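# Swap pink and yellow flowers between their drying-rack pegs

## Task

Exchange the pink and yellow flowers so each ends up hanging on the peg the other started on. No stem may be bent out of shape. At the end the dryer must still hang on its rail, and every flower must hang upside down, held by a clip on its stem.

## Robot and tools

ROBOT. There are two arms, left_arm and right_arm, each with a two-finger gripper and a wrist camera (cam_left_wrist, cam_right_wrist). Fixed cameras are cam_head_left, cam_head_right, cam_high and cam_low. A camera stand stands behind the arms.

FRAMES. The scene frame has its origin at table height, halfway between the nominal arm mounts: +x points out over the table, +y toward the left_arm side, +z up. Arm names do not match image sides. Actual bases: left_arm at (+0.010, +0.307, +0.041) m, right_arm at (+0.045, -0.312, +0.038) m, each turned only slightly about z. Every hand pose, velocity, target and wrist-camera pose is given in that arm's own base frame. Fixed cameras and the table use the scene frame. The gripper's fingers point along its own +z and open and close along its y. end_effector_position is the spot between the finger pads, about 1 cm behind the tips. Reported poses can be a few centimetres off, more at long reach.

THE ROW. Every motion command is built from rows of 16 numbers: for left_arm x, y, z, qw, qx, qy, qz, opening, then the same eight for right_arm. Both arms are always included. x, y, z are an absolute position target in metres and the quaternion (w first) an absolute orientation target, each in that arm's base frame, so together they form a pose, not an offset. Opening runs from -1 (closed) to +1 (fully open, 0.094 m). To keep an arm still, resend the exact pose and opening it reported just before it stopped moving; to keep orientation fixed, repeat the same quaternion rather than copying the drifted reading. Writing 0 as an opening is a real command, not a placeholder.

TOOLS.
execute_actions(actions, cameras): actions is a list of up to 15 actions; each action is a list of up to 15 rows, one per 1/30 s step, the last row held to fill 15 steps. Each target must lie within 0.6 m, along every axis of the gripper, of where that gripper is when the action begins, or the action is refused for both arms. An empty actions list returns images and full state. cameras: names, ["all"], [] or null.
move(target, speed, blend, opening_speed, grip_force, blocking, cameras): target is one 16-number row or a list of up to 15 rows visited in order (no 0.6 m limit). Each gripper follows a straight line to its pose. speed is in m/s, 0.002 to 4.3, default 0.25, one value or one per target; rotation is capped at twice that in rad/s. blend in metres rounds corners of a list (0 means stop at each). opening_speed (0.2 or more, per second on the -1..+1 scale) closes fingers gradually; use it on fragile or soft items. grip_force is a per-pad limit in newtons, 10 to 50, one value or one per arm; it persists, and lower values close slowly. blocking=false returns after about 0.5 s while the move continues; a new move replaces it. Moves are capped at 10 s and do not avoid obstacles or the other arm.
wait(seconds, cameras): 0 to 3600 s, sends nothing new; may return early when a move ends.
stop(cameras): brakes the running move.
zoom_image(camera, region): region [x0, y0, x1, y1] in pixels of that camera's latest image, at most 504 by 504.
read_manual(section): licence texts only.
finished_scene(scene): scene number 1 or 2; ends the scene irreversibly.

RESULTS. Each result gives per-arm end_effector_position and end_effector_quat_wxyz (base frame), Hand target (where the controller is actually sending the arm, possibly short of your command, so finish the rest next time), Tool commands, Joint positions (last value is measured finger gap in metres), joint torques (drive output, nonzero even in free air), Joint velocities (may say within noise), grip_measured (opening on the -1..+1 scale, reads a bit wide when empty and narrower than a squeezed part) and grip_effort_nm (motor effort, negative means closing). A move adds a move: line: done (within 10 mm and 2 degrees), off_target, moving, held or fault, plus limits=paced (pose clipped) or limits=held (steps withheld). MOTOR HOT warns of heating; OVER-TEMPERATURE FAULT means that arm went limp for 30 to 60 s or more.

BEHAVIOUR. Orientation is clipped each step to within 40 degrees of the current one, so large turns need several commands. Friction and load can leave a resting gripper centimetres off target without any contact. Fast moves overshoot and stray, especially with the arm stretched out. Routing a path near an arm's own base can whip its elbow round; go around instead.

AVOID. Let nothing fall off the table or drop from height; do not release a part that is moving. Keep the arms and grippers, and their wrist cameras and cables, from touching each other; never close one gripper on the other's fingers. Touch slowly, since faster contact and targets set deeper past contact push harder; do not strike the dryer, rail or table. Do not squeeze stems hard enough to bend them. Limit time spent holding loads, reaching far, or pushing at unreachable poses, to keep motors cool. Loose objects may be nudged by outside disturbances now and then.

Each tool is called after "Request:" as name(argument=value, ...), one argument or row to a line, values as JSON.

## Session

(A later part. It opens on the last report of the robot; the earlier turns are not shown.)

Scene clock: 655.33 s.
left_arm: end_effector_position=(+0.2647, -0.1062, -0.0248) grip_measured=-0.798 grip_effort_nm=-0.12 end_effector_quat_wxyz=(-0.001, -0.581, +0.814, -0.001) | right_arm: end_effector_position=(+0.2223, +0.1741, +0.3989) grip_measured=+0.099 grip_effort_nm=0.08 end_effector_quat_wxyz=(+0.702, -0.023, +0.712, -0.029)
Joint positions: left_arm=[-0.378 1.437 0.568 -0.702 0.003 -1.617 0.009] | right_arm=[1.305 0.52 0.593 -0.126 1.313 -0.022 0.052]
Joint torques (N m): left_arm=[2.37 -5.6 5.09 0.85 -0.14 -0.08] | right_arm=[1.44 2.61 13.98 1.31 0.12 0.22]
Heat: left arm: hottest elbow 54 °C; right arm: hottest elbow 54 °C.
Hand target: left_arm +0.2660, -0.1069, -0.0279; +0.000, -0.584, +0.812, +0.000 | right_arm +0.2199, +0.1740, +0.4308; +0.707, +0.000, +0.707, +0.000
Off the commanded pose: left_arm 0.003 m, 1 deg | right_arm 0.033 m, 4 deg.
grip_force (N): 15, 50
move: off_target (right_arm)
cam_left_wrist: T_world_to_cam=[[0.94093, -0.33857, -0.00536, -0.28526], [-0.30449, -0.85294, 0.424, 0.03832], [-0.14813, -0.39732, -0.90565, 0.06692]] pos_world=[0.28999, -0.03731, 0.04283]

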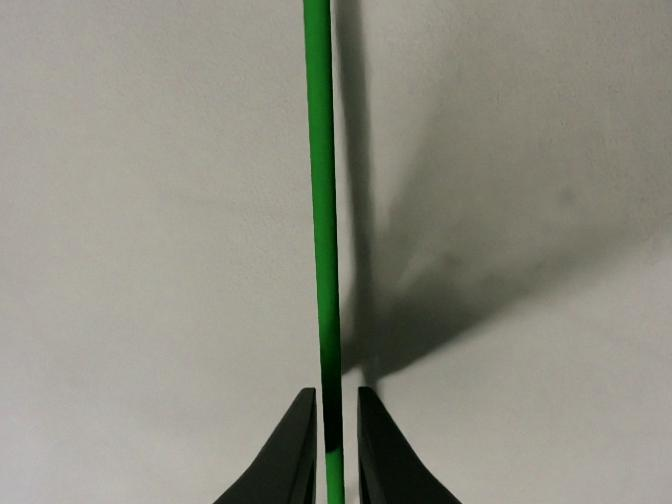

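Request:
move(
  target=[
    [0.266,-0.107,-0.028,0,-0.5842,0.8116,0,-1,0.2205,0.1755,0.432,0.7071,0,0.7071,0,0.1],
    [0.235,-0.107,0.15,0,-0.5842,0.8116,0,-1,0.2205,0.1755,0.432,0.7071,0,0.7071,0,0.1],
  ],
  speed=0.1,
  opening_speed=0.6,
  cameras=["cam_left_wrist","cam_high","cam_head_left"],
)

Scene clock: 660.63 s.
left_arm: end_effector_position=(+0.2206, -0.0982, +0.1281) grip_measured=-0.924 grip_effort_nm=-0.42 end_effector_quat_wxyz=(-0.015, -0.583, +0.812, +0.022) | right_arm: end_effector_position=(+0.2223, +0.1741, +0.3989) grip_measured=+0.099 grip_effort_nm=0.08 end_effector_quat_wxyz=(+0.702, -0.023, +0.712, -0.029)
Joint positions: left_arm=[-0.414 1.046 0.736 -1.313 0.003 -1.66 0.004] | right_arm=[1.305 0.52 0.593 -0.126 1.313 -0.022 0.052]
Joint torques (N m): left_arm=[1.79 -4.72 11.07 -0.17 -0.11 -0.08] | right_arm=[1.44 2.49 14.06 1.28 0.13 0.21]
Heat: left arm: hottest elbow 54 °C; right arm: hottest elbow 55 °C.
Hand target: left_arm +0.2343, -0.1066, +0.1497; +0.000, -0.584, +0.812, +0.000 | right_arm +0.2199, +0.1740, +0.4308; +0.707, +0.000, +0.707, +0.000
Off the commanded pose: left_arm 0.028 m, 3 deg | right_arm 0.033 m, 4 deg.
grip_force (N): 15, 50
move: off_target (left_arm, right_arm)
cam_left_wrist: T_world_to_cam=[[0.94142, -0.33216, -0.05835, -0.23293], [-0.27878, -0.86383, 0.41963, -0.03923], [-0.18979, -0.37878, -0.90582, 0.21307]] pos_world=[0.24879, -0.03055, 0.19588]
Images, in order (width x height): cam_head_left 672x504, cam_high 672x504, cam_left_wrist 672x504.

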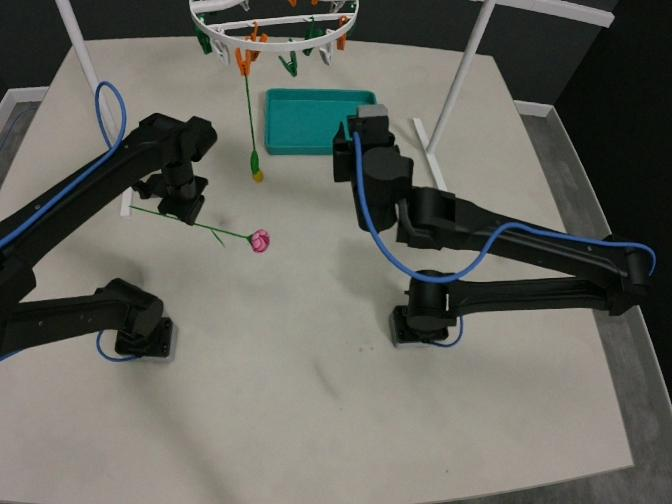

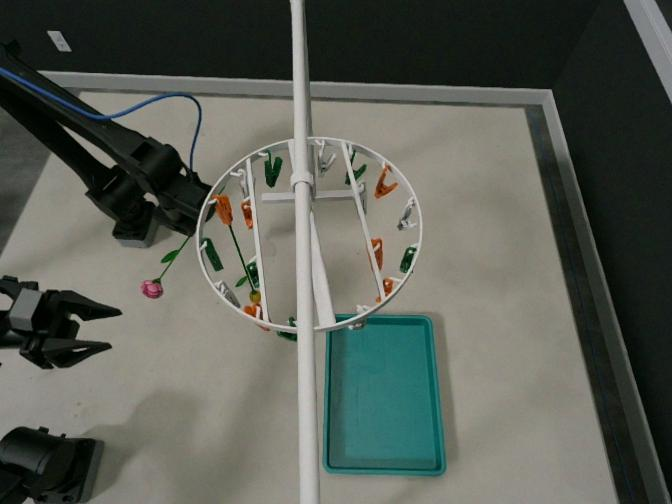

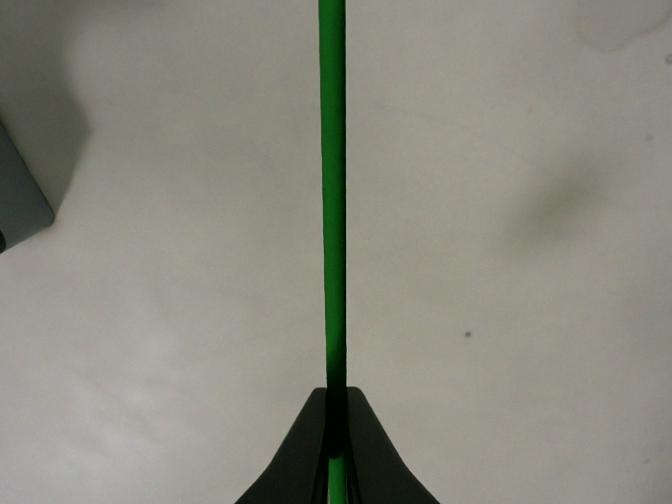

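Request:
move(
  target=[
    [0.22,-0.12,0.20,0,0.1736,0.9848,0,-1,0.2205,0.1755,0.432,0.7071,0,0.7071,0,0.1],
    [0.24,-0.16,0.22,0.6964,0.1228,0.6964,-0.1228,-1,0.30,0.13,0.42,0.7182,-0.2796,0.4843,0.4146,0.1],
    [0.25,-0.33,0.22,0.7064,-0.0308,0.7064,0.0308,-1,0.389,0.12,0.40,0.6887,-0.3101,0.4388,0.4867,0.1],
  ],
  speed=[0.35,0.35,0.2],
  cameras=["cam_left_wrist","cam_right_wrist","cam_head_left"],
)

Scene clock: 673.50 s.
left_arm: end_effector_position=(+0.2482, -0.3156, +0.2089) grip_measured=-0.924 grip_effort_nm=-0.42 end_effector_quat_wxyz=(+0.701, -0.017, +0.712, +0.047) | right_arm: end_effector_position=(+0.3801, +0.1242, +0.3841) grip_measured=+0.099 grip_effort_nm=0.08 end_effector_quat_wxyz=(+0.678, -0.294, +0.482, +0.471)
Joint positions: left_arm=[-1.347 1.401 0.514 0.786 -1.437 -0.059 0.004] | right_arm=[-0.075 1.275 0.569 1.568 -1.073 0.858 0.052]
Joint torques (N m): left_arm=[2.2 -6.07 8.57 2.33 -0.1 0.08] | right_arm=[-0.03 -5.77 10.19 1.42 0.38 0.18]
Heat: left arm: hottest elbow 56 °C; right arm: hottest elbow 55 °C.
Hand target: left_arm +0.2495, -0.3293, +0.2198; +0.704, -0.031, +0.709, +0.031 | right_arm +0.3881, +0.1204, +0.4001; +0.687, -0.302, +0.470, +0.465
Off the commanded pose: left_arm 0.018 m, 3 deg | right_arm 0.019 m, 6 deg.
joint sent to its limit (right arm) — joint 4 (wrist pitch), upper limit. The joint targets are off in orientation, not in position.
grip_force (N): 15, 50
move: off_target (left_arm, right_arm)
cam_left_wrist: T_world_to_cam=[[0.09489, -0.99393, -0.05561, -0.32577], [-0.43574, 0.00876, -0.90003, 0.33674], [0.89506, 0.10963, -0.43227, -0.00483]] pos_world=[0.18196, -0.32621, 0.28288]
cam_right_wrist: T_world_to_cam=[[0.92337, -0.38123, -0.04526, -0.28726], [-0.06324, -0.03476, -0.99739, 0.45175], [0.37866, 0.92383, -0.05621, -0.14824]] pos_world=[0.34995, 0.04314, 0.42923]
Images, in order (width x height): cam_head_left 672x504, cam_left_wrist 672x504, cam_right_wrist 672x504.

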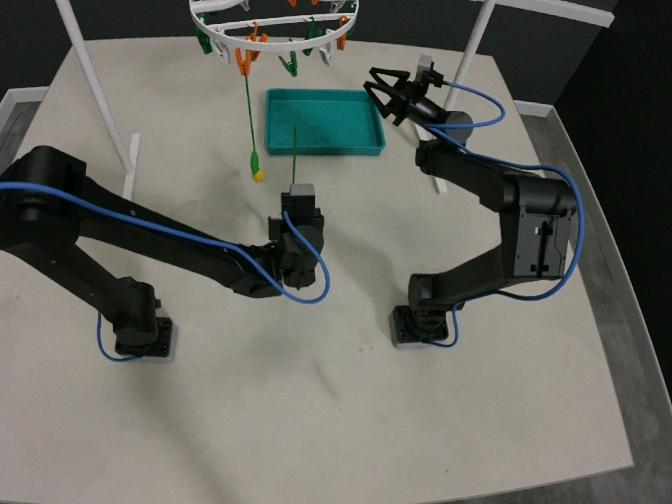

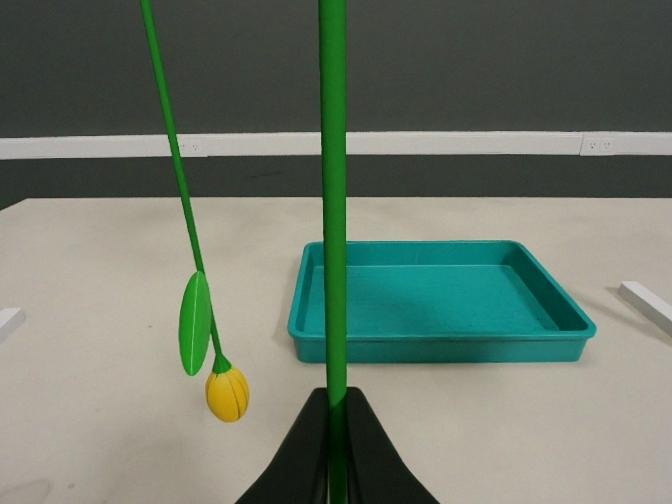

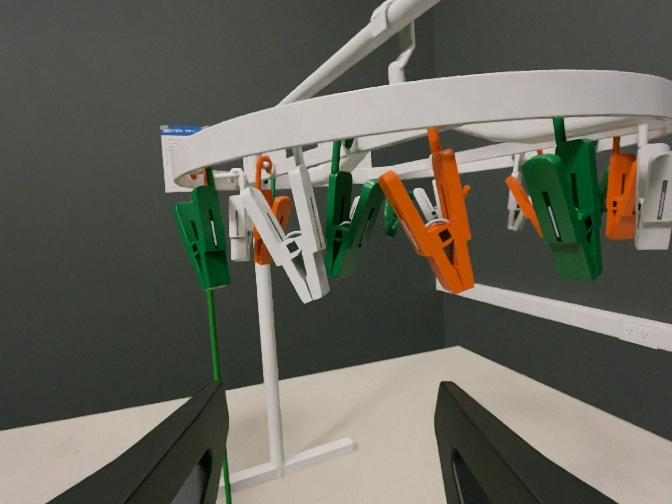

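Request:
move(
  target=[
    [0.40,-0.375,0.212,0.7064,-0.0308,0.7064,0.0308,-1,0.389,0.12,0.40,0.6887,-0.3101,0.4388,0.4867,0.1],
    [0.463,-0.388,0.216,0.7064,-0.0308,0.7064,0.0308,-1,0.389,0.12,0.40,0.6887,-0.3101,0.4388,0.4867,0.1],
  ],
  speed=0.12,
  blend=[0.02,0],
  cameras=["cam_left_wrist","cam_right_wrist","cam_high"],
)

Request:
zoom_image(
  camera="cam_high",
  region=[210, 250, 290, 330],
)

Request:
zoom_image(
  camera="cam_right_wrist",
  region=[360, 120, 540, 330],
)

Scene clock: 685.03 s.
left_arm: end_effector_position=(+0.4515, -0.3772, +0.2058) grip_measured=-0.924 grip_effort_nm=-0.42 end_effector_quat_wxyz=(+0.702, -0.023, +0.711, +0.037) | right_arm: end_effector_position=(+0.3801, +0.1242, +0.3841) grip_measured=+0.099 grip_effort_nm=0.08 end_effector_quat_wxyz=(+0.678, -0.294, +0.482, +0.471)
Joint positions: left_arm=[-0.953 1.734 0.898 0.812 -1.037 -0.001 0.004] | right_arm=[-0.075 1.275 0.569 1.568 -1.073 0.858 0.052]
Joint torques (N m): left_arm=[2.96 -11.05 9.69 1.4 0.14 0.07] | right_arm=[-0.09 -5.71 10.18 1.44 0.38 0.16]
Heat: left arm: hottest elbow 54 °C; right arm: hottest elbow 52 °C.
Hand target: left_arm +0.4623, -0.3874, +0.2162; +0.707, -0.031, +0.706, +0.031 | right_arm +0.3881, +0.1204, +0.4001; +0.687, -0.302, +0.470, +0.465
Off the commanded pose: left_arm 0.019 m, 1 deg | right_arm 0.019 m, 6 deg.
joint sent to its limit (right arm) — joint 4 (wrist pitch), upper limit. The joint targets are off in orientation, not in position.
grip_force (N): 15, 50
move: off_target (left_arm, right_arm)
cam_left_wrist: T_world_to_cam=[[0.08949, -0.99544, -0.03302, -0.40916], [-0.43276, -0.009, -0.90147, 0.41526], [0.89706, 0.09496, -0.43159, -0.18799]] pos_world=[0.38496, -0.3857, 0.2797]
cam_right_wrist: T_world_to_cam=[[0.92337, -0.38123, -0.04526, -0.28726], [-0.06324, -0.03476, -0.99739, 0.45175], [0.37866, 0.92383, -0.05621, -0.14824]] pos_world=[0.34995, 0.04314, 0.42923]
Images, in order (width x height): cam_high 672x504, cam_left_wrist 672x504, cam_right_wrist 672x504.

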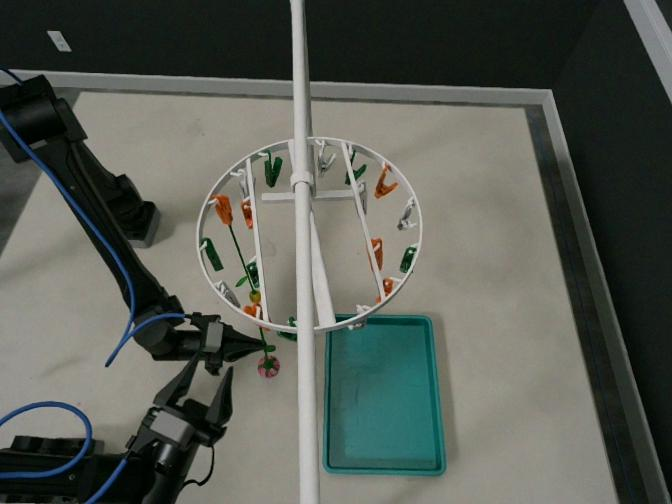

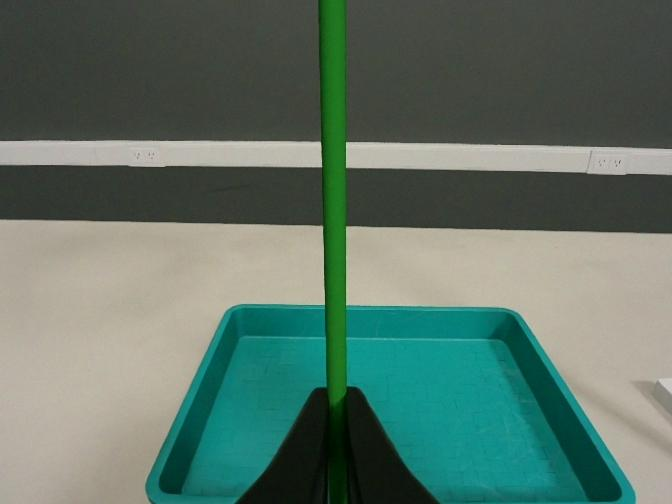

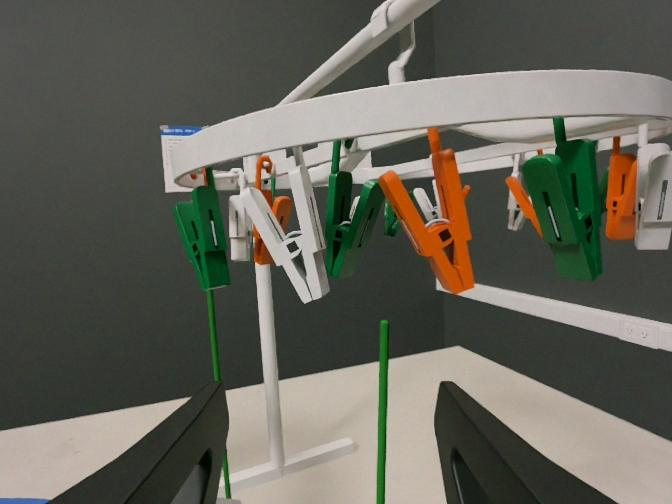

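Scaled by 6.300 from the camera's image (finer frame: 960x720).

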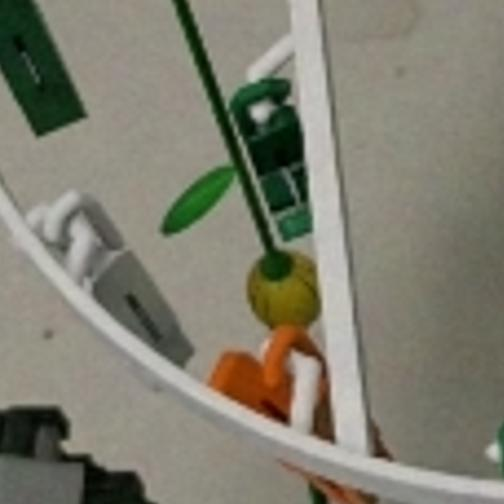

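Scaled by 2.400 from the camera's image (finer frame: 960x720).

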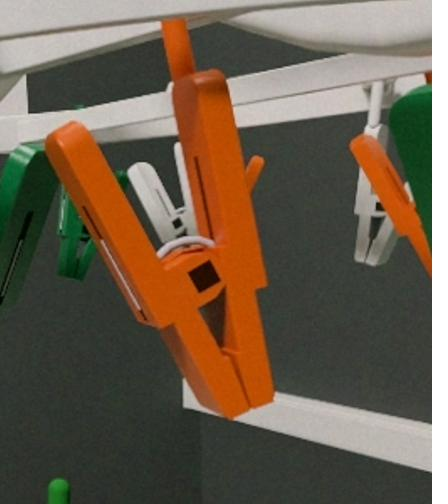

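Request:
move(
  target=[
    [0.435,-0.3895,0.206,0.7064,-0.0308,0.7064,0.0308,-1,0.389,0.12,0.40,0.6887,-0.3101,0.4388,0.4867,0.1],
    [0.4555,-0.3905,0.216,0.7064,-0.0308,0.7064,0.0308,-1,0.389,0.12,0.40,0.6887,-0.3101,0.4388,0.4867,0.1],
  ],
  speed=0.08,
  cameras=["cam_right_wrist"],
)

Request:
zoom_image(
  camera="cam_right_wrist",
  region=[340, 250, 480, 390],
)

Scene clock: 695.20 s.
left_arm: end_effector_position=(+0.4449, -0.3824, +0.2065) grip_measured=-0.924 grip_effort_nm=-0.42 end_effector_quat_wxyz=(+0.703, -0.023, +0.710, +0.035) | right_arm: end_effector_position=(+0.3801, +0.1242, +0.3841) grip_measured=+0.099 grip_effort_nm=0.08 end_effector_quat_wxyz=(+0.678, -0.294, +0.482, +0.471)
Joint positions: left_arm=[-0.97 1.734 0.899 0.814 -1.053 -0.001 0.004] | right_arm=[-0.075 1.275 0.569 1.568 -1.073 0.858 0.052]
Joint torques (N m): left_arm=[3.08 -11.28 9.18 1.46 0.14 0.07] | right_arm=[0.03 -5.89 10.17 1.43 0.39 0.18]
Heat: left arm: hottest elbow 56 °C; right arm: hottest elbow 51 °C.
Hand target: left_arm +0.4550, -0.3900, +0.2161; +0.707, -0.031, +0.706, +0.031 | right_arm +0.3881, +0.1204, +0.4001; +0.687, -0.302, +0.470, +0.465
Off the commanded pose: left_arm 0.016 m, 1 deg | right_arm 0.019 m, 6 deg.
joint sent to its limit (right arm) — joint 4 (wrist pitch), upper limit. The joint targets are off in orientation, not in position.
grip_force (N): 15, 50
move: off_target (left_arm, right_arm)
cam_right_wrist: T_world_to_cam=[[0.92337, -0.38123, -0.04526, -0.28726], [-0.06324, -0.03476, -0.99739, 0.45175], [0.37866, 0.92383, -0.05621, -0.14824]] pos_world=[0.34995, 0.04314, 0.42923]

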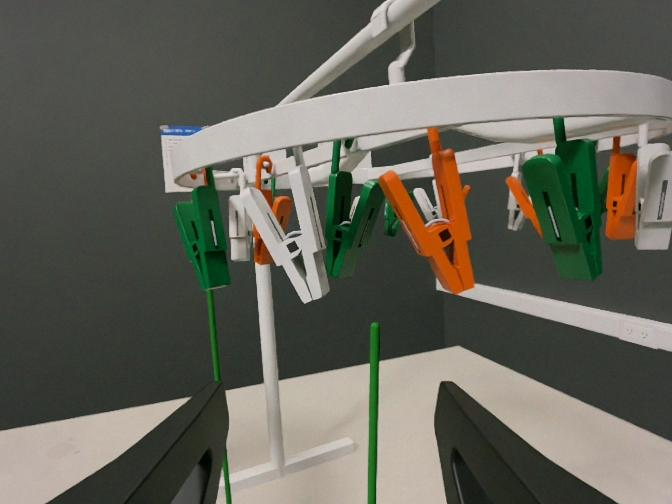

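Scaled by 3.600 from the camera's image (finer frame: 960x720).

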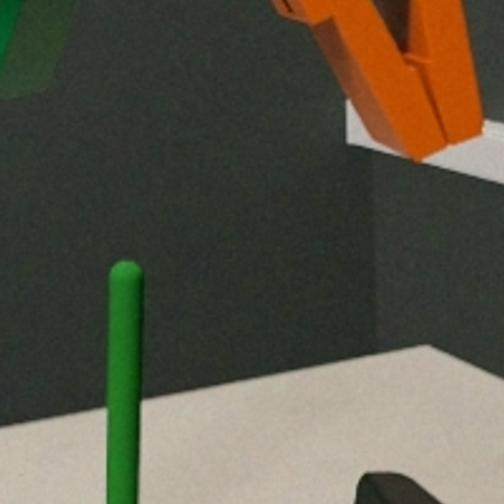

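Request:
move(
  target=[0.4555,-0.3905,0.216,0.7064,-0.0308,0.7064,0.0308,-1,0.420,0.179,0.444,0.6887,-0.3101,0.4388,0.4867,0.3],
  speed=0.1,
  cameras=["cam_right_wrist"],
)

Scene clock: 699.83 s.
left_arm: end_effector_position=(+0.4449, -0.3824, +0.2065) grip_measured=-0.924 grip_effort_nm=-0.42 end_effector_quat_wxyz=(+0.702, -0.023, +0.710, +0.035) | right_arm: end_effector_position=(+0.4113, +0.1741, +0.4270) grip_measured=+0.299 grip_effort_nm=0.08 end_effector_quat_wxyz=(+0.679, -0.297, +0.454, +0.495)
Joint positions: left_arm=[-0.97 1.734 0.899 0.814 -1.053 -0.001 0.004] | right_arm=[0.074 1.304 0.715 1.407 -0.973 0.773 0.061]
Joint torques (N m): left_arm=[3.14 -11.34 9.18 1.44 0.14 0.07] | right_arm=[1.26 -7.36 11.15 0.72 0.49 -0.14]
Heat: left arm: hottest elbow 56 °C; right arm: hottest elbow 50 °C.
Hand target: left_arm +0.4550, -0.3899, +0.2161; +0.707, -0.031, +0.706, +0.031 | right_arm +0.4190, +0.1785, +0.4436; +0.689, -0.310, +0.439, +0.487
Off the commanded pose: left_arm 0.016 m, 1 deg | right_arm 0.020 m, 3 deg.
grip_force (N): 15, 50
move: off_target (left_arm, right_arm)
cam_right_wrist: T_world_to_cam=[[0.9423, -0.33288, -0.03546, -0.31562], [-0.03508, 0.00716, -0.99936, 0.48022], [0.33292, 0.94294, -0.00493, -0.21019]] pos_world=[0.38423, 0.0897, 0.46768]

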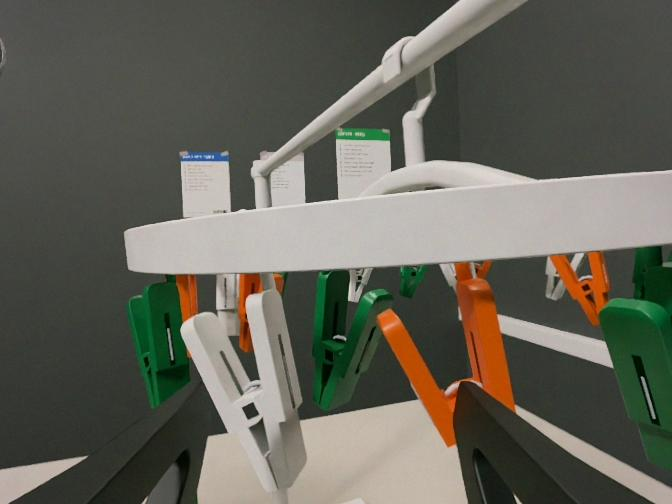

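Request:
move(
  target=[
    [0.47,-0.408,0.216,0.7064,-0.0308,0.7064,0.0308,-1,0.415,0.155,0.437,0.6887,-0.3101,0.4388,0.4867,0.3],
    [0.4735,-0.408,0.216,0.7064,-0.0308,0.7064,0.0308,-1,0.4435,0.148,0.440,0.6887,-0.3101,0.4388,0.4867,0.3],
  ],
  speed=0.1,
  blend=[0.01,0],
  cameras=["cam_right_wrist","cam_left_wrist"],
)

Scene clock: 714.17 s.
left_arm: end_effector_position=(+0.4601, -0.3996, +0.2061) grip_measured=-0.924 grip_effort_nm=-0.42 end_effector_quat_wxyz=(+0.702, -0.022, +0.711, +0.035) | right_arm: end_effector_position=(+0.4352, +0.1515, +0.4226) grip_measured=+0.299 grip_effort_nm=0.08 end_effector_quat_wxyz=(+0.680, -0.302, +0.453, +0.492)
Joint positions: left_arm=[-0.964 1.778 0.966 0.788 -1.043 -0.001 0.004] | right_arm=[0.008 1.394 0.776 1.516 -1.023 0.857 0.061]
Joint torques (N m): left_arm=[3.25 -11.69 9.81 1.46 0.14 0.07] | right_arm=[0.03 -9.05 10.74 1.39 0.38 0.15]
Heat: left arm: hottest elbow 57 °C; right arm: hottest elbow 49 °C.
Hand target: left_arm +0.4727, -0.4073, +0.2161; +0.707, -0.031, +0.706, +0.031 | right_arm +0.4425, +0.1479, +0.4395; +0.689, -0.310, +0.439, +0.486
Off the commanded pose: left_arm 0.019 m, 1 deg | right_arm 0.020 m, 2 deg.
grip_force (N): 15, 50
move: off_target (left_arm, right_arm)
cam_left_wrist: T_world_to_cam=[[0.08453, -0.99588, -0.03276, -0.4302], [-0.43247, -0.00705, -0.90162, 0.41982], [0.89768, 0.09038, -0.43128, -0.19554]] pos_world=[0.39345, -0.40779, 0.28009]
cam_right_wrist: T_world_to_cam=[[0.94288, -0.3323, -0.02355, -0.35103], [-0.02496, 0.00001, -0.99969, 0.47372], [0.3322, 0.94317, -0.00829, -0.19514]] pos_world=[0.40763, 0.0674, 0.46369]
Images, in order (width x height): cam_left_wrist 672x504, cam_right_wrist 672x504.

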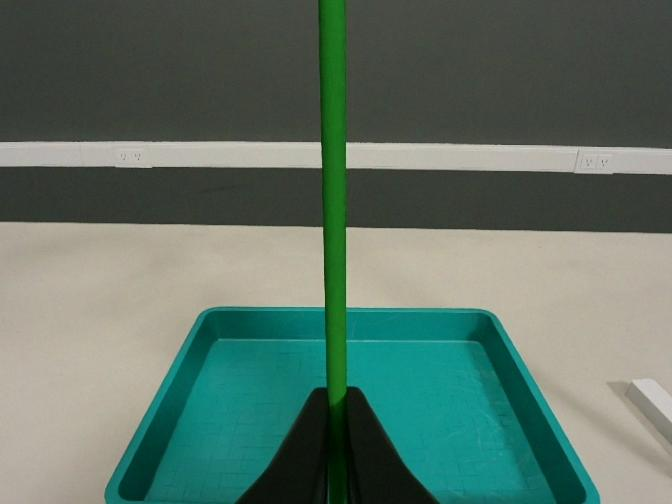

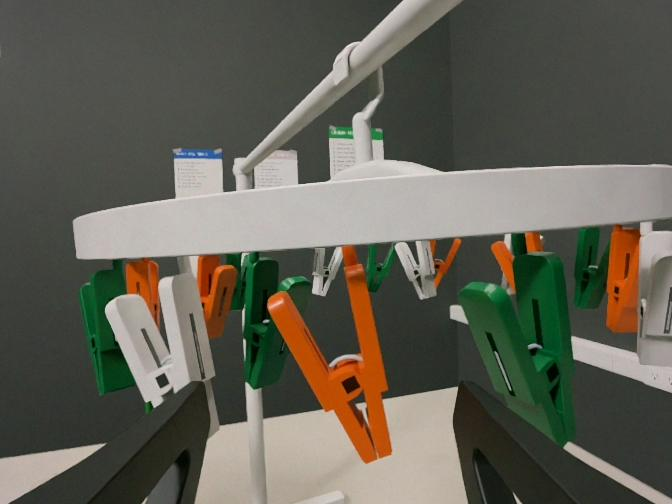

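Request:
move(
  target=[0.4735,-0.408,0.238,0.7064,-0.0308,0.7064,0.0308,-1,0.4435,0.148,0.440,0.6887,-0.3101,0.4388,0.4867,0.3],
  speed=0.06,
  cameras=["cam_right_wrist"],
)

Request:
zoom_image(
  camera="cam_right_wrist",
  region=[260, 324, 480, 504],
)

Scene clock: 719.07 s.
left_arm: end_effector_position=(+0.4617, -0.4019, +0.2041) grip_measured=-0.924 grip_effort_nm=-0.42 end_effector_quat_wxyz=(+0.694, -0.010, +0.718, +0.047) | right_arm: end_effector_position=(+0.4352, +0.1515, +0.4226) grip_measured=+0.299 grip_effort_nm=0.08 end_effector_quat_wxyz=(+0.680, -0.302, +0.453, +0.492)
Joint positions: left_arm=[-0.964 1.775 0.978 0.733 -1.043 -0.001 0.004] | right_arm=[0.008 1.394 0.776 1.516 -1.023 0.858 0.061]
Joint torques (N m): left_arm=[3.31 -14.8 9.94 1.65 0.11 0.08] | right_arm=[-0.32 -9 10.78 1.37 0.38 0.18]
Heat: left arm: hottest elbow 57 °C; right arm: hottest elbow 49 °C.
Hand target: left_arm +0.4721, -0.4066, +0.2382; +0.707, -0.031, +0.706, +0.031 | right_arm +0.4425, +0.1479, +0.4395; +0.689, -0.310, +0.439, +0.487
Off the commanded pose: left_arm 0.036 m, 4 deg | right_arm 0.020 m, 2 deg.
grip_force (N): 15, 50
move: off_target (left_arm, right_arm)
cam_right_wrist: T_world_to_cam=[[0.94297, -0.332, -0.02418, -0.35088], [-0.02556, 0.00022, -0.99967, 0.47395], [0.3319, 0.94328, -0.00828, -0.19506]] pos_world=[0.40773, 0.0674, 0.46369]

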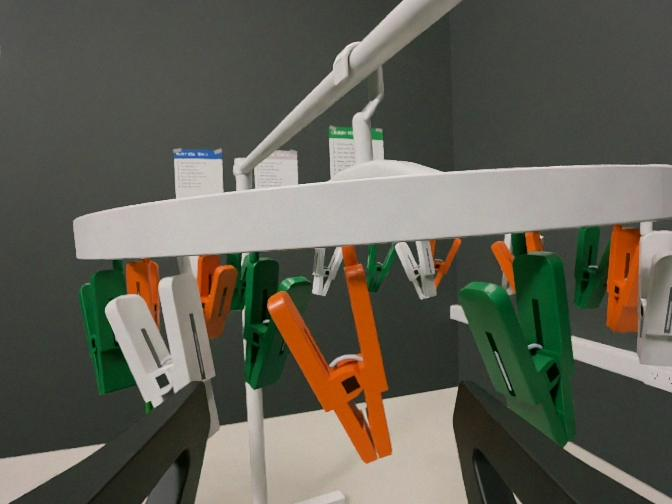

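Scaled by 2.291 from the camera's image (finer frame: 960x720).

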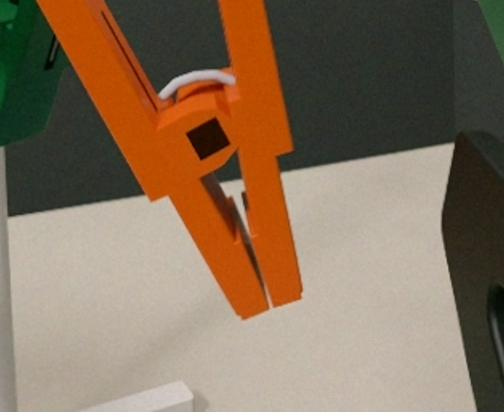

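Request:
move(
  target=[0.4735,-0.408,0.245,0.7064,-0.0308,0.7064,0.0308,-1,0.4435,0.148,0.440,0.6887,-0.3101,0.4388,0.4867,0.3],
  speed=0.06,
  cameras=["cam_right_wrist"],
)

Request:
zoom_image(
  camera="cam_right_wrist",
  region=[260, 324, 480, 504],
)

Scene clock: 722.13 s.
left_arm: end_effector_position=(+0.4619, -0.4022, +0.2123) grip_measured=-0.924 grip_effort_nm=-0.42 end_effector_quat_wxyz=(+0.695, -0.010, +0.718, +0.046) | right_arm: end_effector_position=(+0.4352, +0.1515, +0.4226) grip_measured=+0.299 grip_effort_nm=0.07 end_effector_quat_wxyz=(+0.680, -0.302, +0.453, +0.492)
Joint positions: left_arm=[-0.964 1.76 0.984 0.714 -1.043 -0.001 0.004] | right_arm=[0.008 1.394 0.776 1.516 -1.023 0.858 0.061]
Joint torques (N m): left_arm=[3.31 -14.56 10.06 1.5 0.11 0.08] | right_arm=[-0.15 -8.94 10.77 1.36 0.37 0.18]
Heat: left arm: hottest elbow 57 °C; right arm: hottest elbow 49 °C.
Hand target: left_arm +0.4721, -0.4066, +0.2452; +0.707, -0.031, +0.706, +0.031 | right_arm +0.4425, +0.1479, +0.4395; +0.689, -0.310, +0.439, +0.486
Off the commanded pose: left_arm 0.035 m, 3 deg | right_arm 0.020 m, 2 deg.
grip_force (N): 15, 50
move: off_target (left_arm, right_arm)
cam_right_wrist: T_world_to_cam=[[0.94297, -0.332, -0.02418, -0.35088], [-0.02556, 0.00022, -0.99967, 0.47395], [0.3319, 0.94328, -0.00828, -0.19506]] pos_world=[0.40773, 0.0674, 0.46369]

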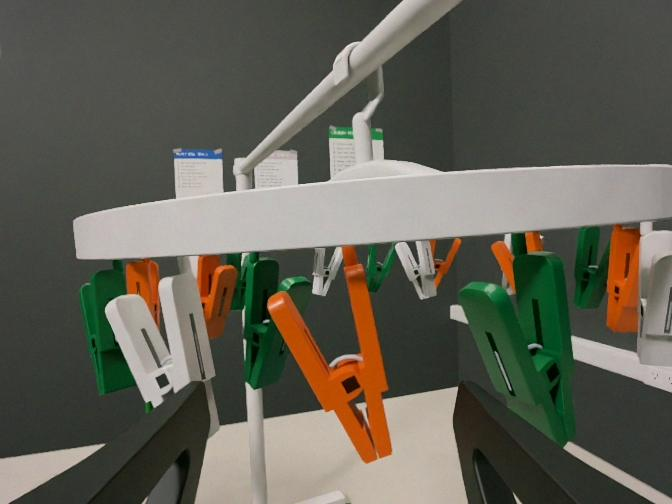

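Scaled by 2.291 from the camera's image (finer frame: 960x720).

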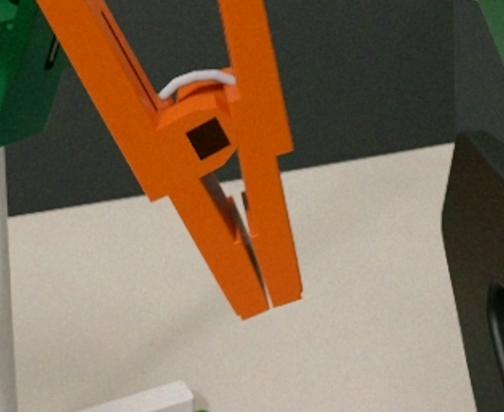

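Request:
move(
  target=[0.4735,-0.408,0.251,0.7064,-0.0308,0.7064,0.0308,-1,0.4435,0.148,0.440,0.6887,-0.3101,0.4388,0.4867,0.3],
  speed=0.06,
  cameras=["cam_right_wrist","cam_high"],
)

Request:
zoom_image(
  camera="cam_right_wrist",
  region=[260, 384, 420, 504],
)

Request:
zoom_image(
  camera="cam_high",
  region=[220, 280, 280, 340],
)

Scene clock: 725.57 s.
left_arm: end_effector_position=(+0.4619, -0.4022, +0.2170) grip_measured=-0.924 grip_effort_nm=-0.42 end_effector_quat_wxyz=(+0.694, -0.010, +0.718, +0.047) | right_arm: end_effector_position=(+0.4352, +0.1515, +0.4226) grip_measured=+0.299 grip_effort_nm=0.08 end_effector_quat_wxyz=(+0.680, -0.302, +0.453, +0.492)
Joint positions: left_arm=[-0.964 1.75 0.988 0.699 -1.043 -0.001 0.004] | right_arm=[0.008 1.394 0.776 1.516 -1.023 0.858 0.061]
Joint torques (N m): left_arm=[3.31 -14.56 10.21 1.55 0.11 0.08] | right_arm=[-0.15 -8.82 10.82 1.36 0.37 0.17]
Heat: left arm: hottest elbow 57 °C; right arm: hottest elbow 49 °C.
Hand target: left_arm +0.4721, -0.4065, +0.2511; +0.707, -0.031, +0.706, +0.031 | right_arm +0.4425, +0.1479, +0.4395; +0.689, -0.310, +0.439, +0.486
Off the commanded pose: left_arm 0.036 m, 4 deg | right_arm 0.020 m, 2 deg.
grip_force (N): 15, 50
move: off_target (left_arm, right_arm)
cam_right_wrist: T_world_to_cam=[[0.94297, -0.332, -0.02418, -0.35088], [-0.02556, 0.00022, -0.99967, 0.47395], [0.3319, 0.94328, -0.00828, -0.19506]] pos_world=[0.40773, 0.0674, 0.46369]
Images, in order (width x height): cam_high 672x504, cam_right_wrist 672x504.

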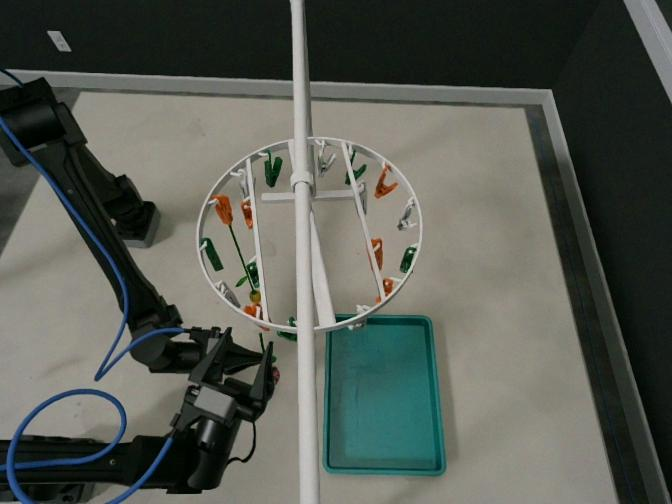

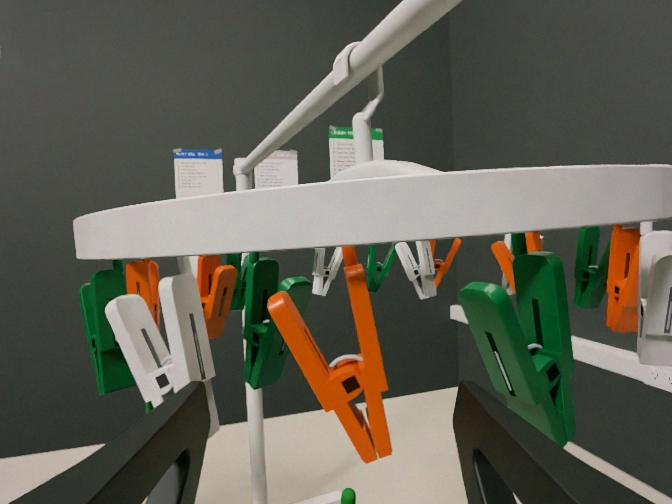

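Scaled by 3.150 from the camera's image (finer frame: 960x720).

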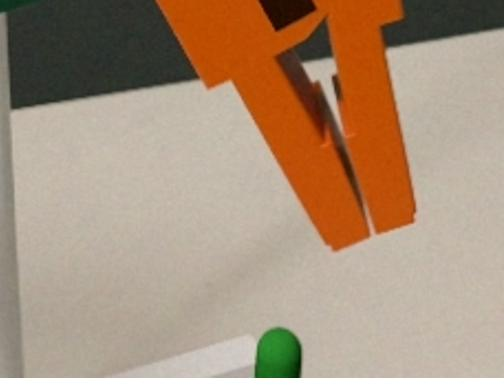

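Scaled by 8.400 from the camera's image (finer frame: 960x720).

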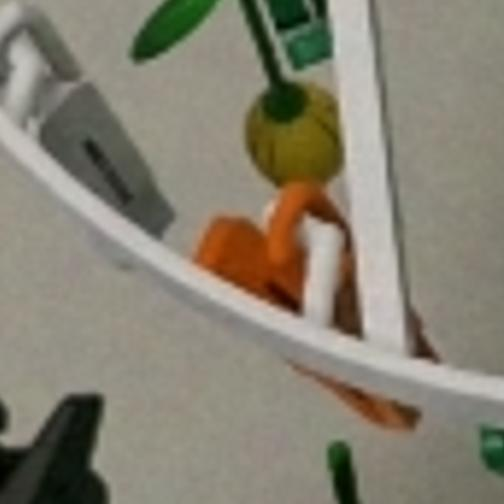

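Request:
move(
  target=[0.478,-0.3965,0.250,0.7064,-0.0308,0.7064,0.0308,-1,0.4435,0.148,0.440,0.6887,-0.3101,0.4388,0.4867,0.3],
  speed=0.06,
  cameras=["cam_right_wrist","cam_high"],
)

Request:
zoom_image(
  camera="cam_right_wrist",
  region=[260, 384, 420, 504],
)

Request:
zoom_image(
  camera="cam_high",
  region=[220, 280, 280, 340],
)

Scene clock: 737.73 s.
left_arm: end_effector_position=(+0.4712, -0.3937, +0.2227) grip_measured=-0.924 grip_effort_nm=-0.42 end_effector_quat_wxyz=(+0.696, -0.014, +0.717, +0.045) | right_arm: end_effector_position=(+0.4352, +0.1515, +0.4226) grip_measured=+0.299 grip_effort_nm=0.08 end_effector_quat_wxyz=(+0.680, -0.302, +0.453, +0.492)
Joint positions: left_arm=[-0.94 1.739 0.988 0.698 -1.024 -0.001 0.004] | right_arm=[0.008 1.394 0.776 1.516 -1.023 0.858 0.061]
Joint torques (N m): left_arm=[3.02 -14.51 9.01 1.78 0.13 0.07] | right_arm=[-0.26 -9.11 10.77 1.43 0.4 0.18]
Heat: left arm: hottest elbow 59 °C; right arm: hottest elbow 48 °C.
Hand target: left_arm +0.4773, -0.3957, +0.2499; +0.706, -0.031, +0.706, +0.031 | right_arm +0.4425, +0.1479, +0.4395; +0.689, -0.310, +0.439, +0.486
Off the commanded pose: left_arm 0.028 m, 3 deg | right_arm 0.020 m, 2 deg.
grip_force (N): 15, 50
move: off_target (left_arm, right_arm)
cam_right_wrist: T_world_to_cam=[[0.94297, -0.332, -0.02418, -0.35088], [-0.02556, 0.00022, -0.99967, 0.47395], [0.3319, 0.94328, -0.00828, -0.19506]] pos_world=[0.40773, 0.0674, 0.46369]
Images, in order (width x height): cam_high 672x504, cam_right_wrist 672x504.

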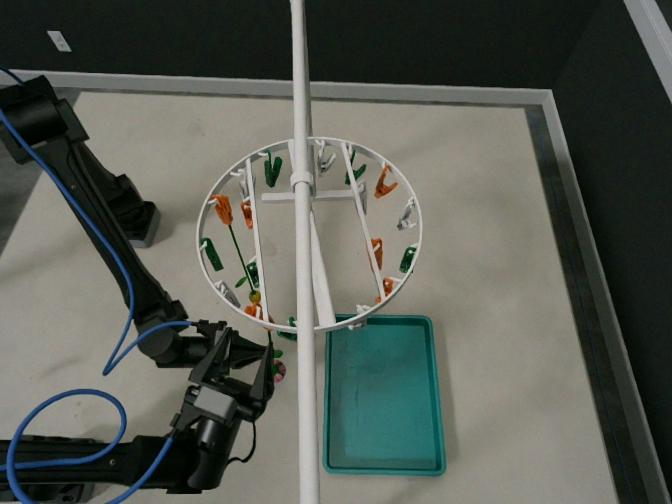

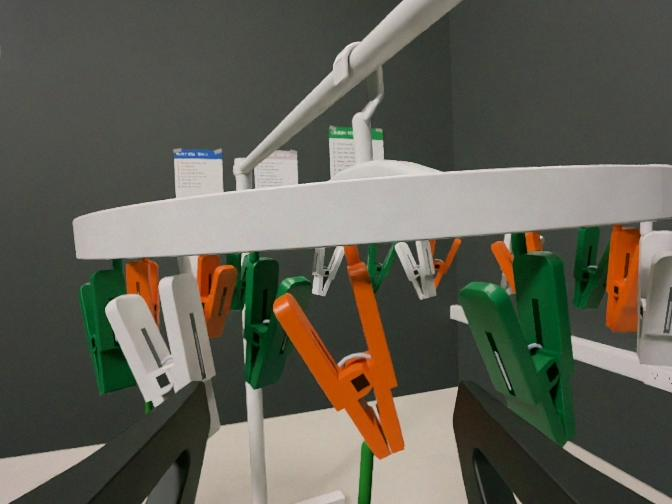

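Scaled by 3.150 from the camera's image (finer frame: 960x720).

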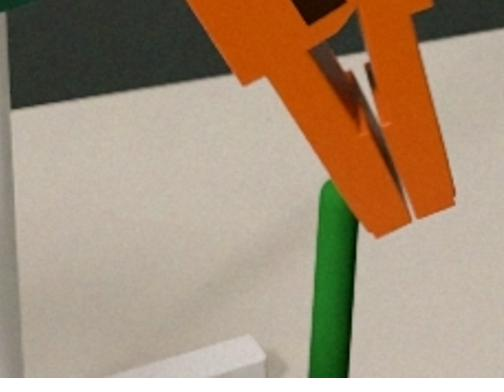

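Scaled by 8.400 from the camera's image (finer frame: 960x720).

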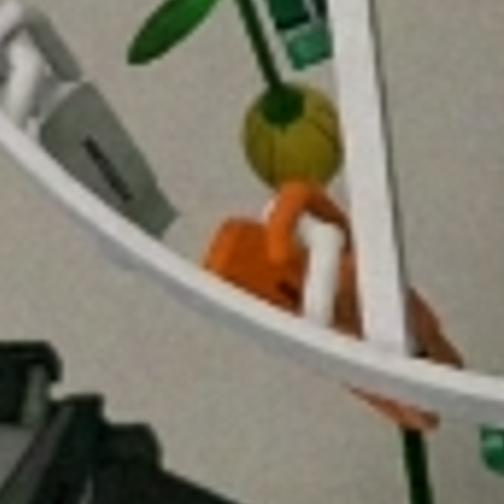

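Request:
move(
  target=[
    [0.478,-0.398,0.222,0.7064,-0.0308,0.7064,0.0308,-1,0.4435,0.148,0.440,0.6887,-0.3101,0.4388,0.4867,0.3],
    [0.468,-0.398,0.222,0.7064,-0.0308,0.7064,0.0308,-1,0.4435,0.148,0.440,0.6887,-0.3101,0.4388,0.4867,0.3],
  ],
  speed=0.06,
  cameras=["cam_right_wrist"],
)

Request:
zoom_image(
  camera="cam_right_wrist",
  region=[260, 384, 420, 504],
)

Scene clock: 744.30 s.
left_arm: end_effector_position=(+0.4721, -0.3936, +0.2198) grip_measured=-0.924 grip_effort_nm=-0.42 end_effector_quat_wxyz=(+0.702, -0.028, +0.710, +0.039) | right_arm: end_effector_position=(+0.4352, +0.1515, +0.4226) grip_measured=+0.299 grip_effort_nm=0.08 end_effector_quat_wxyz=(+0.680, -0.302, +0.453, +0.492)
Joint positions: left_arm=[-0.94 1.76 0.988 0.751 -1.035 -0.001 0.004] | right_arm=[0.008 1.394 0.776 1.516 -1.023 0.858 0.061]
Joint torques (N m): left_arm=[1.79 -12.81 6.6 2.65 -0.04 0.05] | right_arm=[-0.26 -9 10.8 1.43 0.37 0.17]
Heat: left arm: hottest elbow 58 °C; right arm: hottest elbow 48 °C.
Hand target: left_arm +0.4680, -0.3980, +0.2219; +0.706, -0.031, +0.707, +0.031 | right_arm +0.4425, +0.1479, +0.4395; +0.689, -0.310, +0.439, +0.486
Off the commanded pose: left_arm 0.006 m, 1 deg | right_arm 0.020 m, 2 deg.
grip_force (N): 15, 50
move: off_target (right_arm)
cam_right_wrist: T_world_to_cam=[[0.94297, -0.332, -0.02418, -0.35088], [-0.02556, 0.00022, -0.99967, 0.47395], [0.3319, 0.94328, -0.00828, -0.19506]] pos_world=[0.40773, 0.0674, 0.46369]

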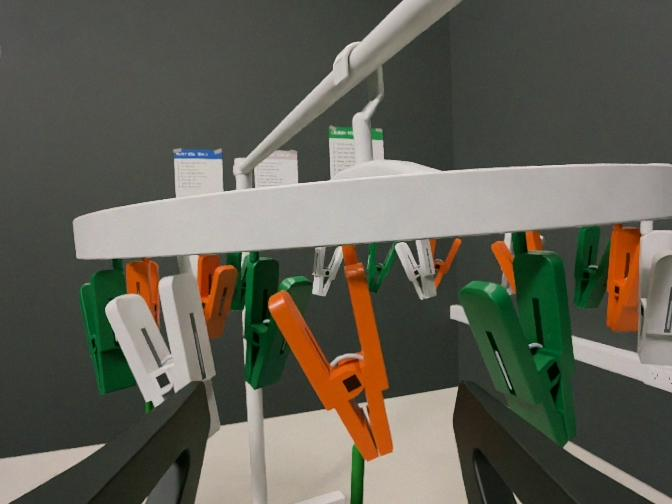

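Scaled by 3.150 from the camera's image (finer frame: 960x720).

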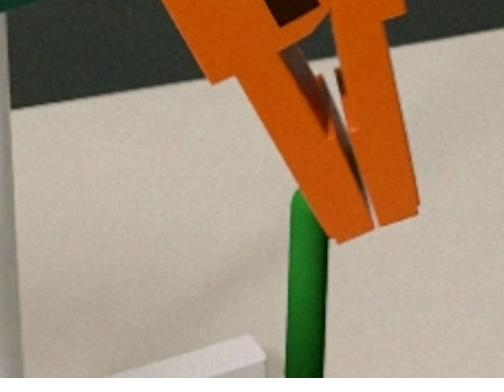

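Request:
move(
  target=[
    [0.468,-0.398,0.190,0.7064,-0.0308,0.7064,0.0308,-1,0.4435,0.148,0.440,0.6887,-0.3101,0.4388,0.4867,0.3],
    [0.468,-0.398,0.228,0.7064,-0.0308,0.7064,0.0308,-1,0.4435,0.148,0.440,0.6887,-0.3101,0.4388,0.4867,0.3],
  ],
  speed=0.06,
  cameras=["cam_right_wrist"],
)

Request:
zoom_image(
  camera="cam_right_wrist",
  region=[260, 384, 420, 504],
)

Scene clock: 752.43 s.
left_arm: end_effector_position=(+0.4688, -0.3889, +0.2080) grip_measured=-0.924 grip_effort_nm=-0.42 end_effector_quat_wxyz=(+0.699, -0.024, +0.713, +0.044) | right_arm: end_effector_position=(+0.4352, +0.1515, +0.4226) grip_measured=+0.299 grip_effort_nm=0.08 end_effector_quat_wxyz=(+0.680, -0.302, +0.453, +0.492)
Joint positions: left_arm=[-0.94 1.767 0.964 0.768 -1.035 -0.001 0.004] | right_arm=[0.008 1.394 0.776 1.516 -1.023 0.858 0.061]
Joint torques (N m): left_arm=[1.85 -14.21 8.21 1.55 -0.06 0.07] | right_arm=[0.03 -9 10.8 1.36 0.39 0.18]
Heat: left arm: hottest elbow 57 °C; right arm: hottest elbow 48 °C.
Hand target: left_arm +0.4676, -0.3975, +0.2280; +0.706, -0.031, +0.706, +0.031 | right_arm +0.4425, +0.1479, +0.4395; +0.689, -0.310, +0.439, +0.486
Off the commanded pose: left_arm 0.022 m, 2 deg | right_arm 0.020 m, 2 deg.
grip_force (N): 15, 50
move: off_target (left_arm, right_arm)
cam_right_wrist: T_world_to_cam=[[0.94297, -0.332, -0.02418, -0.35088], [-0.02556, 0.00022, -0.99967, 0.47395], [0.3319, 0.94328, -0.00828, -0.19506]] pos_world=[0.40773, 0.0674, 0.46369]

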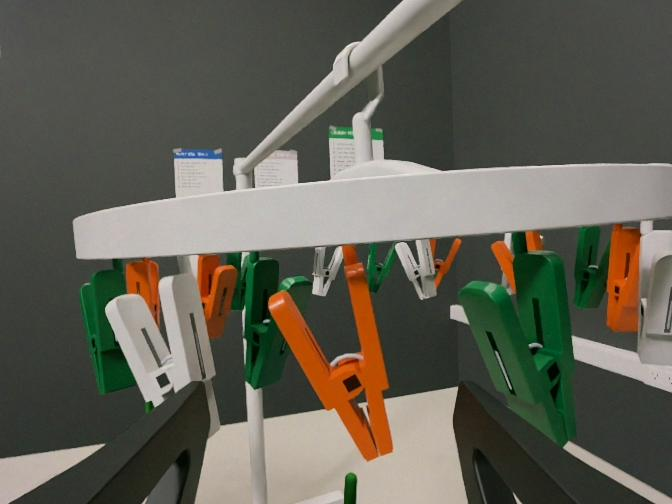

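Scaled by 3.150 from the camera's image (finer frame: 960x720).

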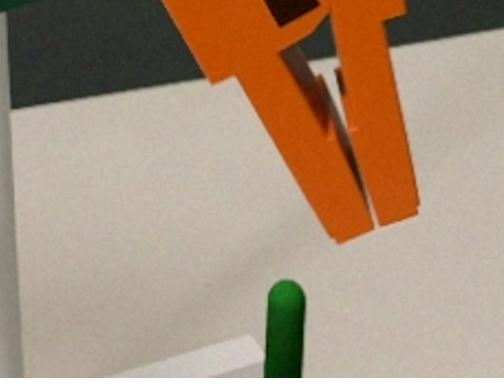

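Request:
move(
  target=[
    [0.468,-0.398,0.228,0.7064,-0.0308,0.7064,0.0308,-1,0.462,0.1935,0.452,0.6887,-0.3101,0.4388,0.4867,0.3],
  ],
  speed=0.08,
  cameras=["cam_right_wrist"],
)

Scene clock: 756.67 s.
left_arm: end_effector_position=(+0.4688, -0.3889, +0.2080) grip_measured=-0.924 grip_effort_nm=-0.42 end_effector_quat_wxyz=(+0.699, -0.024, +0.713, +0.044) | right_arm: end_effector_position=(+0.4532, +0.1881, +0.4353) grip_measured=+0.299 grip_effort_nm=0.08 end_effector_quat_wxyz=(+0.679, -0.298, +0.454, +0.494)
Joint positions: left_arm=[-0.94 1.767 0.964 0.768 -1.035 -0.001 0.004] | right_arm=[0.101 1.398 0.835 1.353 -0.955 0.739 0.061]
Joint torques (N m): left_arm=[1.85 -14.15 8.23 1.46 -0.06 0.07] | right_arm=[1.26 -9.52 11.34 0.77 0.46 -0.15]
Heat: left arm: hottest elbow 56 °C; right arm: hottest elbow 48 °C.
Hand target: left_arm +0.4676, -0.3975, +0.2281; +0.707, -0.031, +0.706, +0.031 | right_arm +0.4609, +0.1930, +0.4516; +0.689, -0.310, +0.439, +0.487
Off the commanded pose: left_arm 0.022 m, 2 deg | right_arm 0.020 m, 3 deg.
grip_force (N): 15, 50
move: off_target (left_arm, right_arm)
cam_right_wrist: T_world_to_cam=[[0.94246, -0.33252, -0.03454, -0.35069], [-0.03438, 0.00636, -0.99939, 0.48968], [0.33253, 0.94308, -0.00544, -0.23691]] pos_world=[0.42613, 0.1037, 0.47598]

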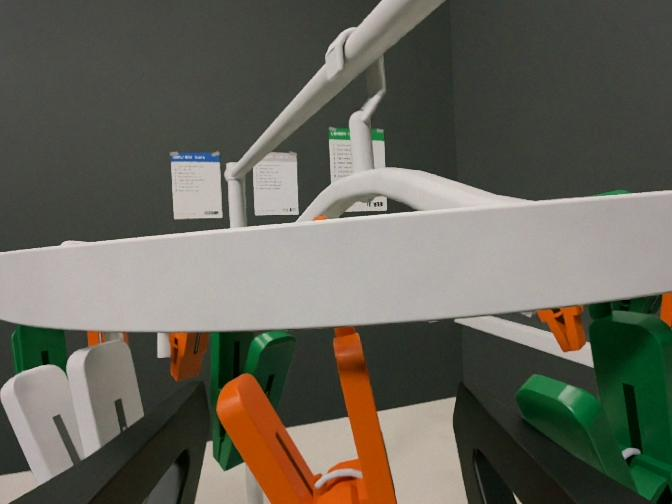

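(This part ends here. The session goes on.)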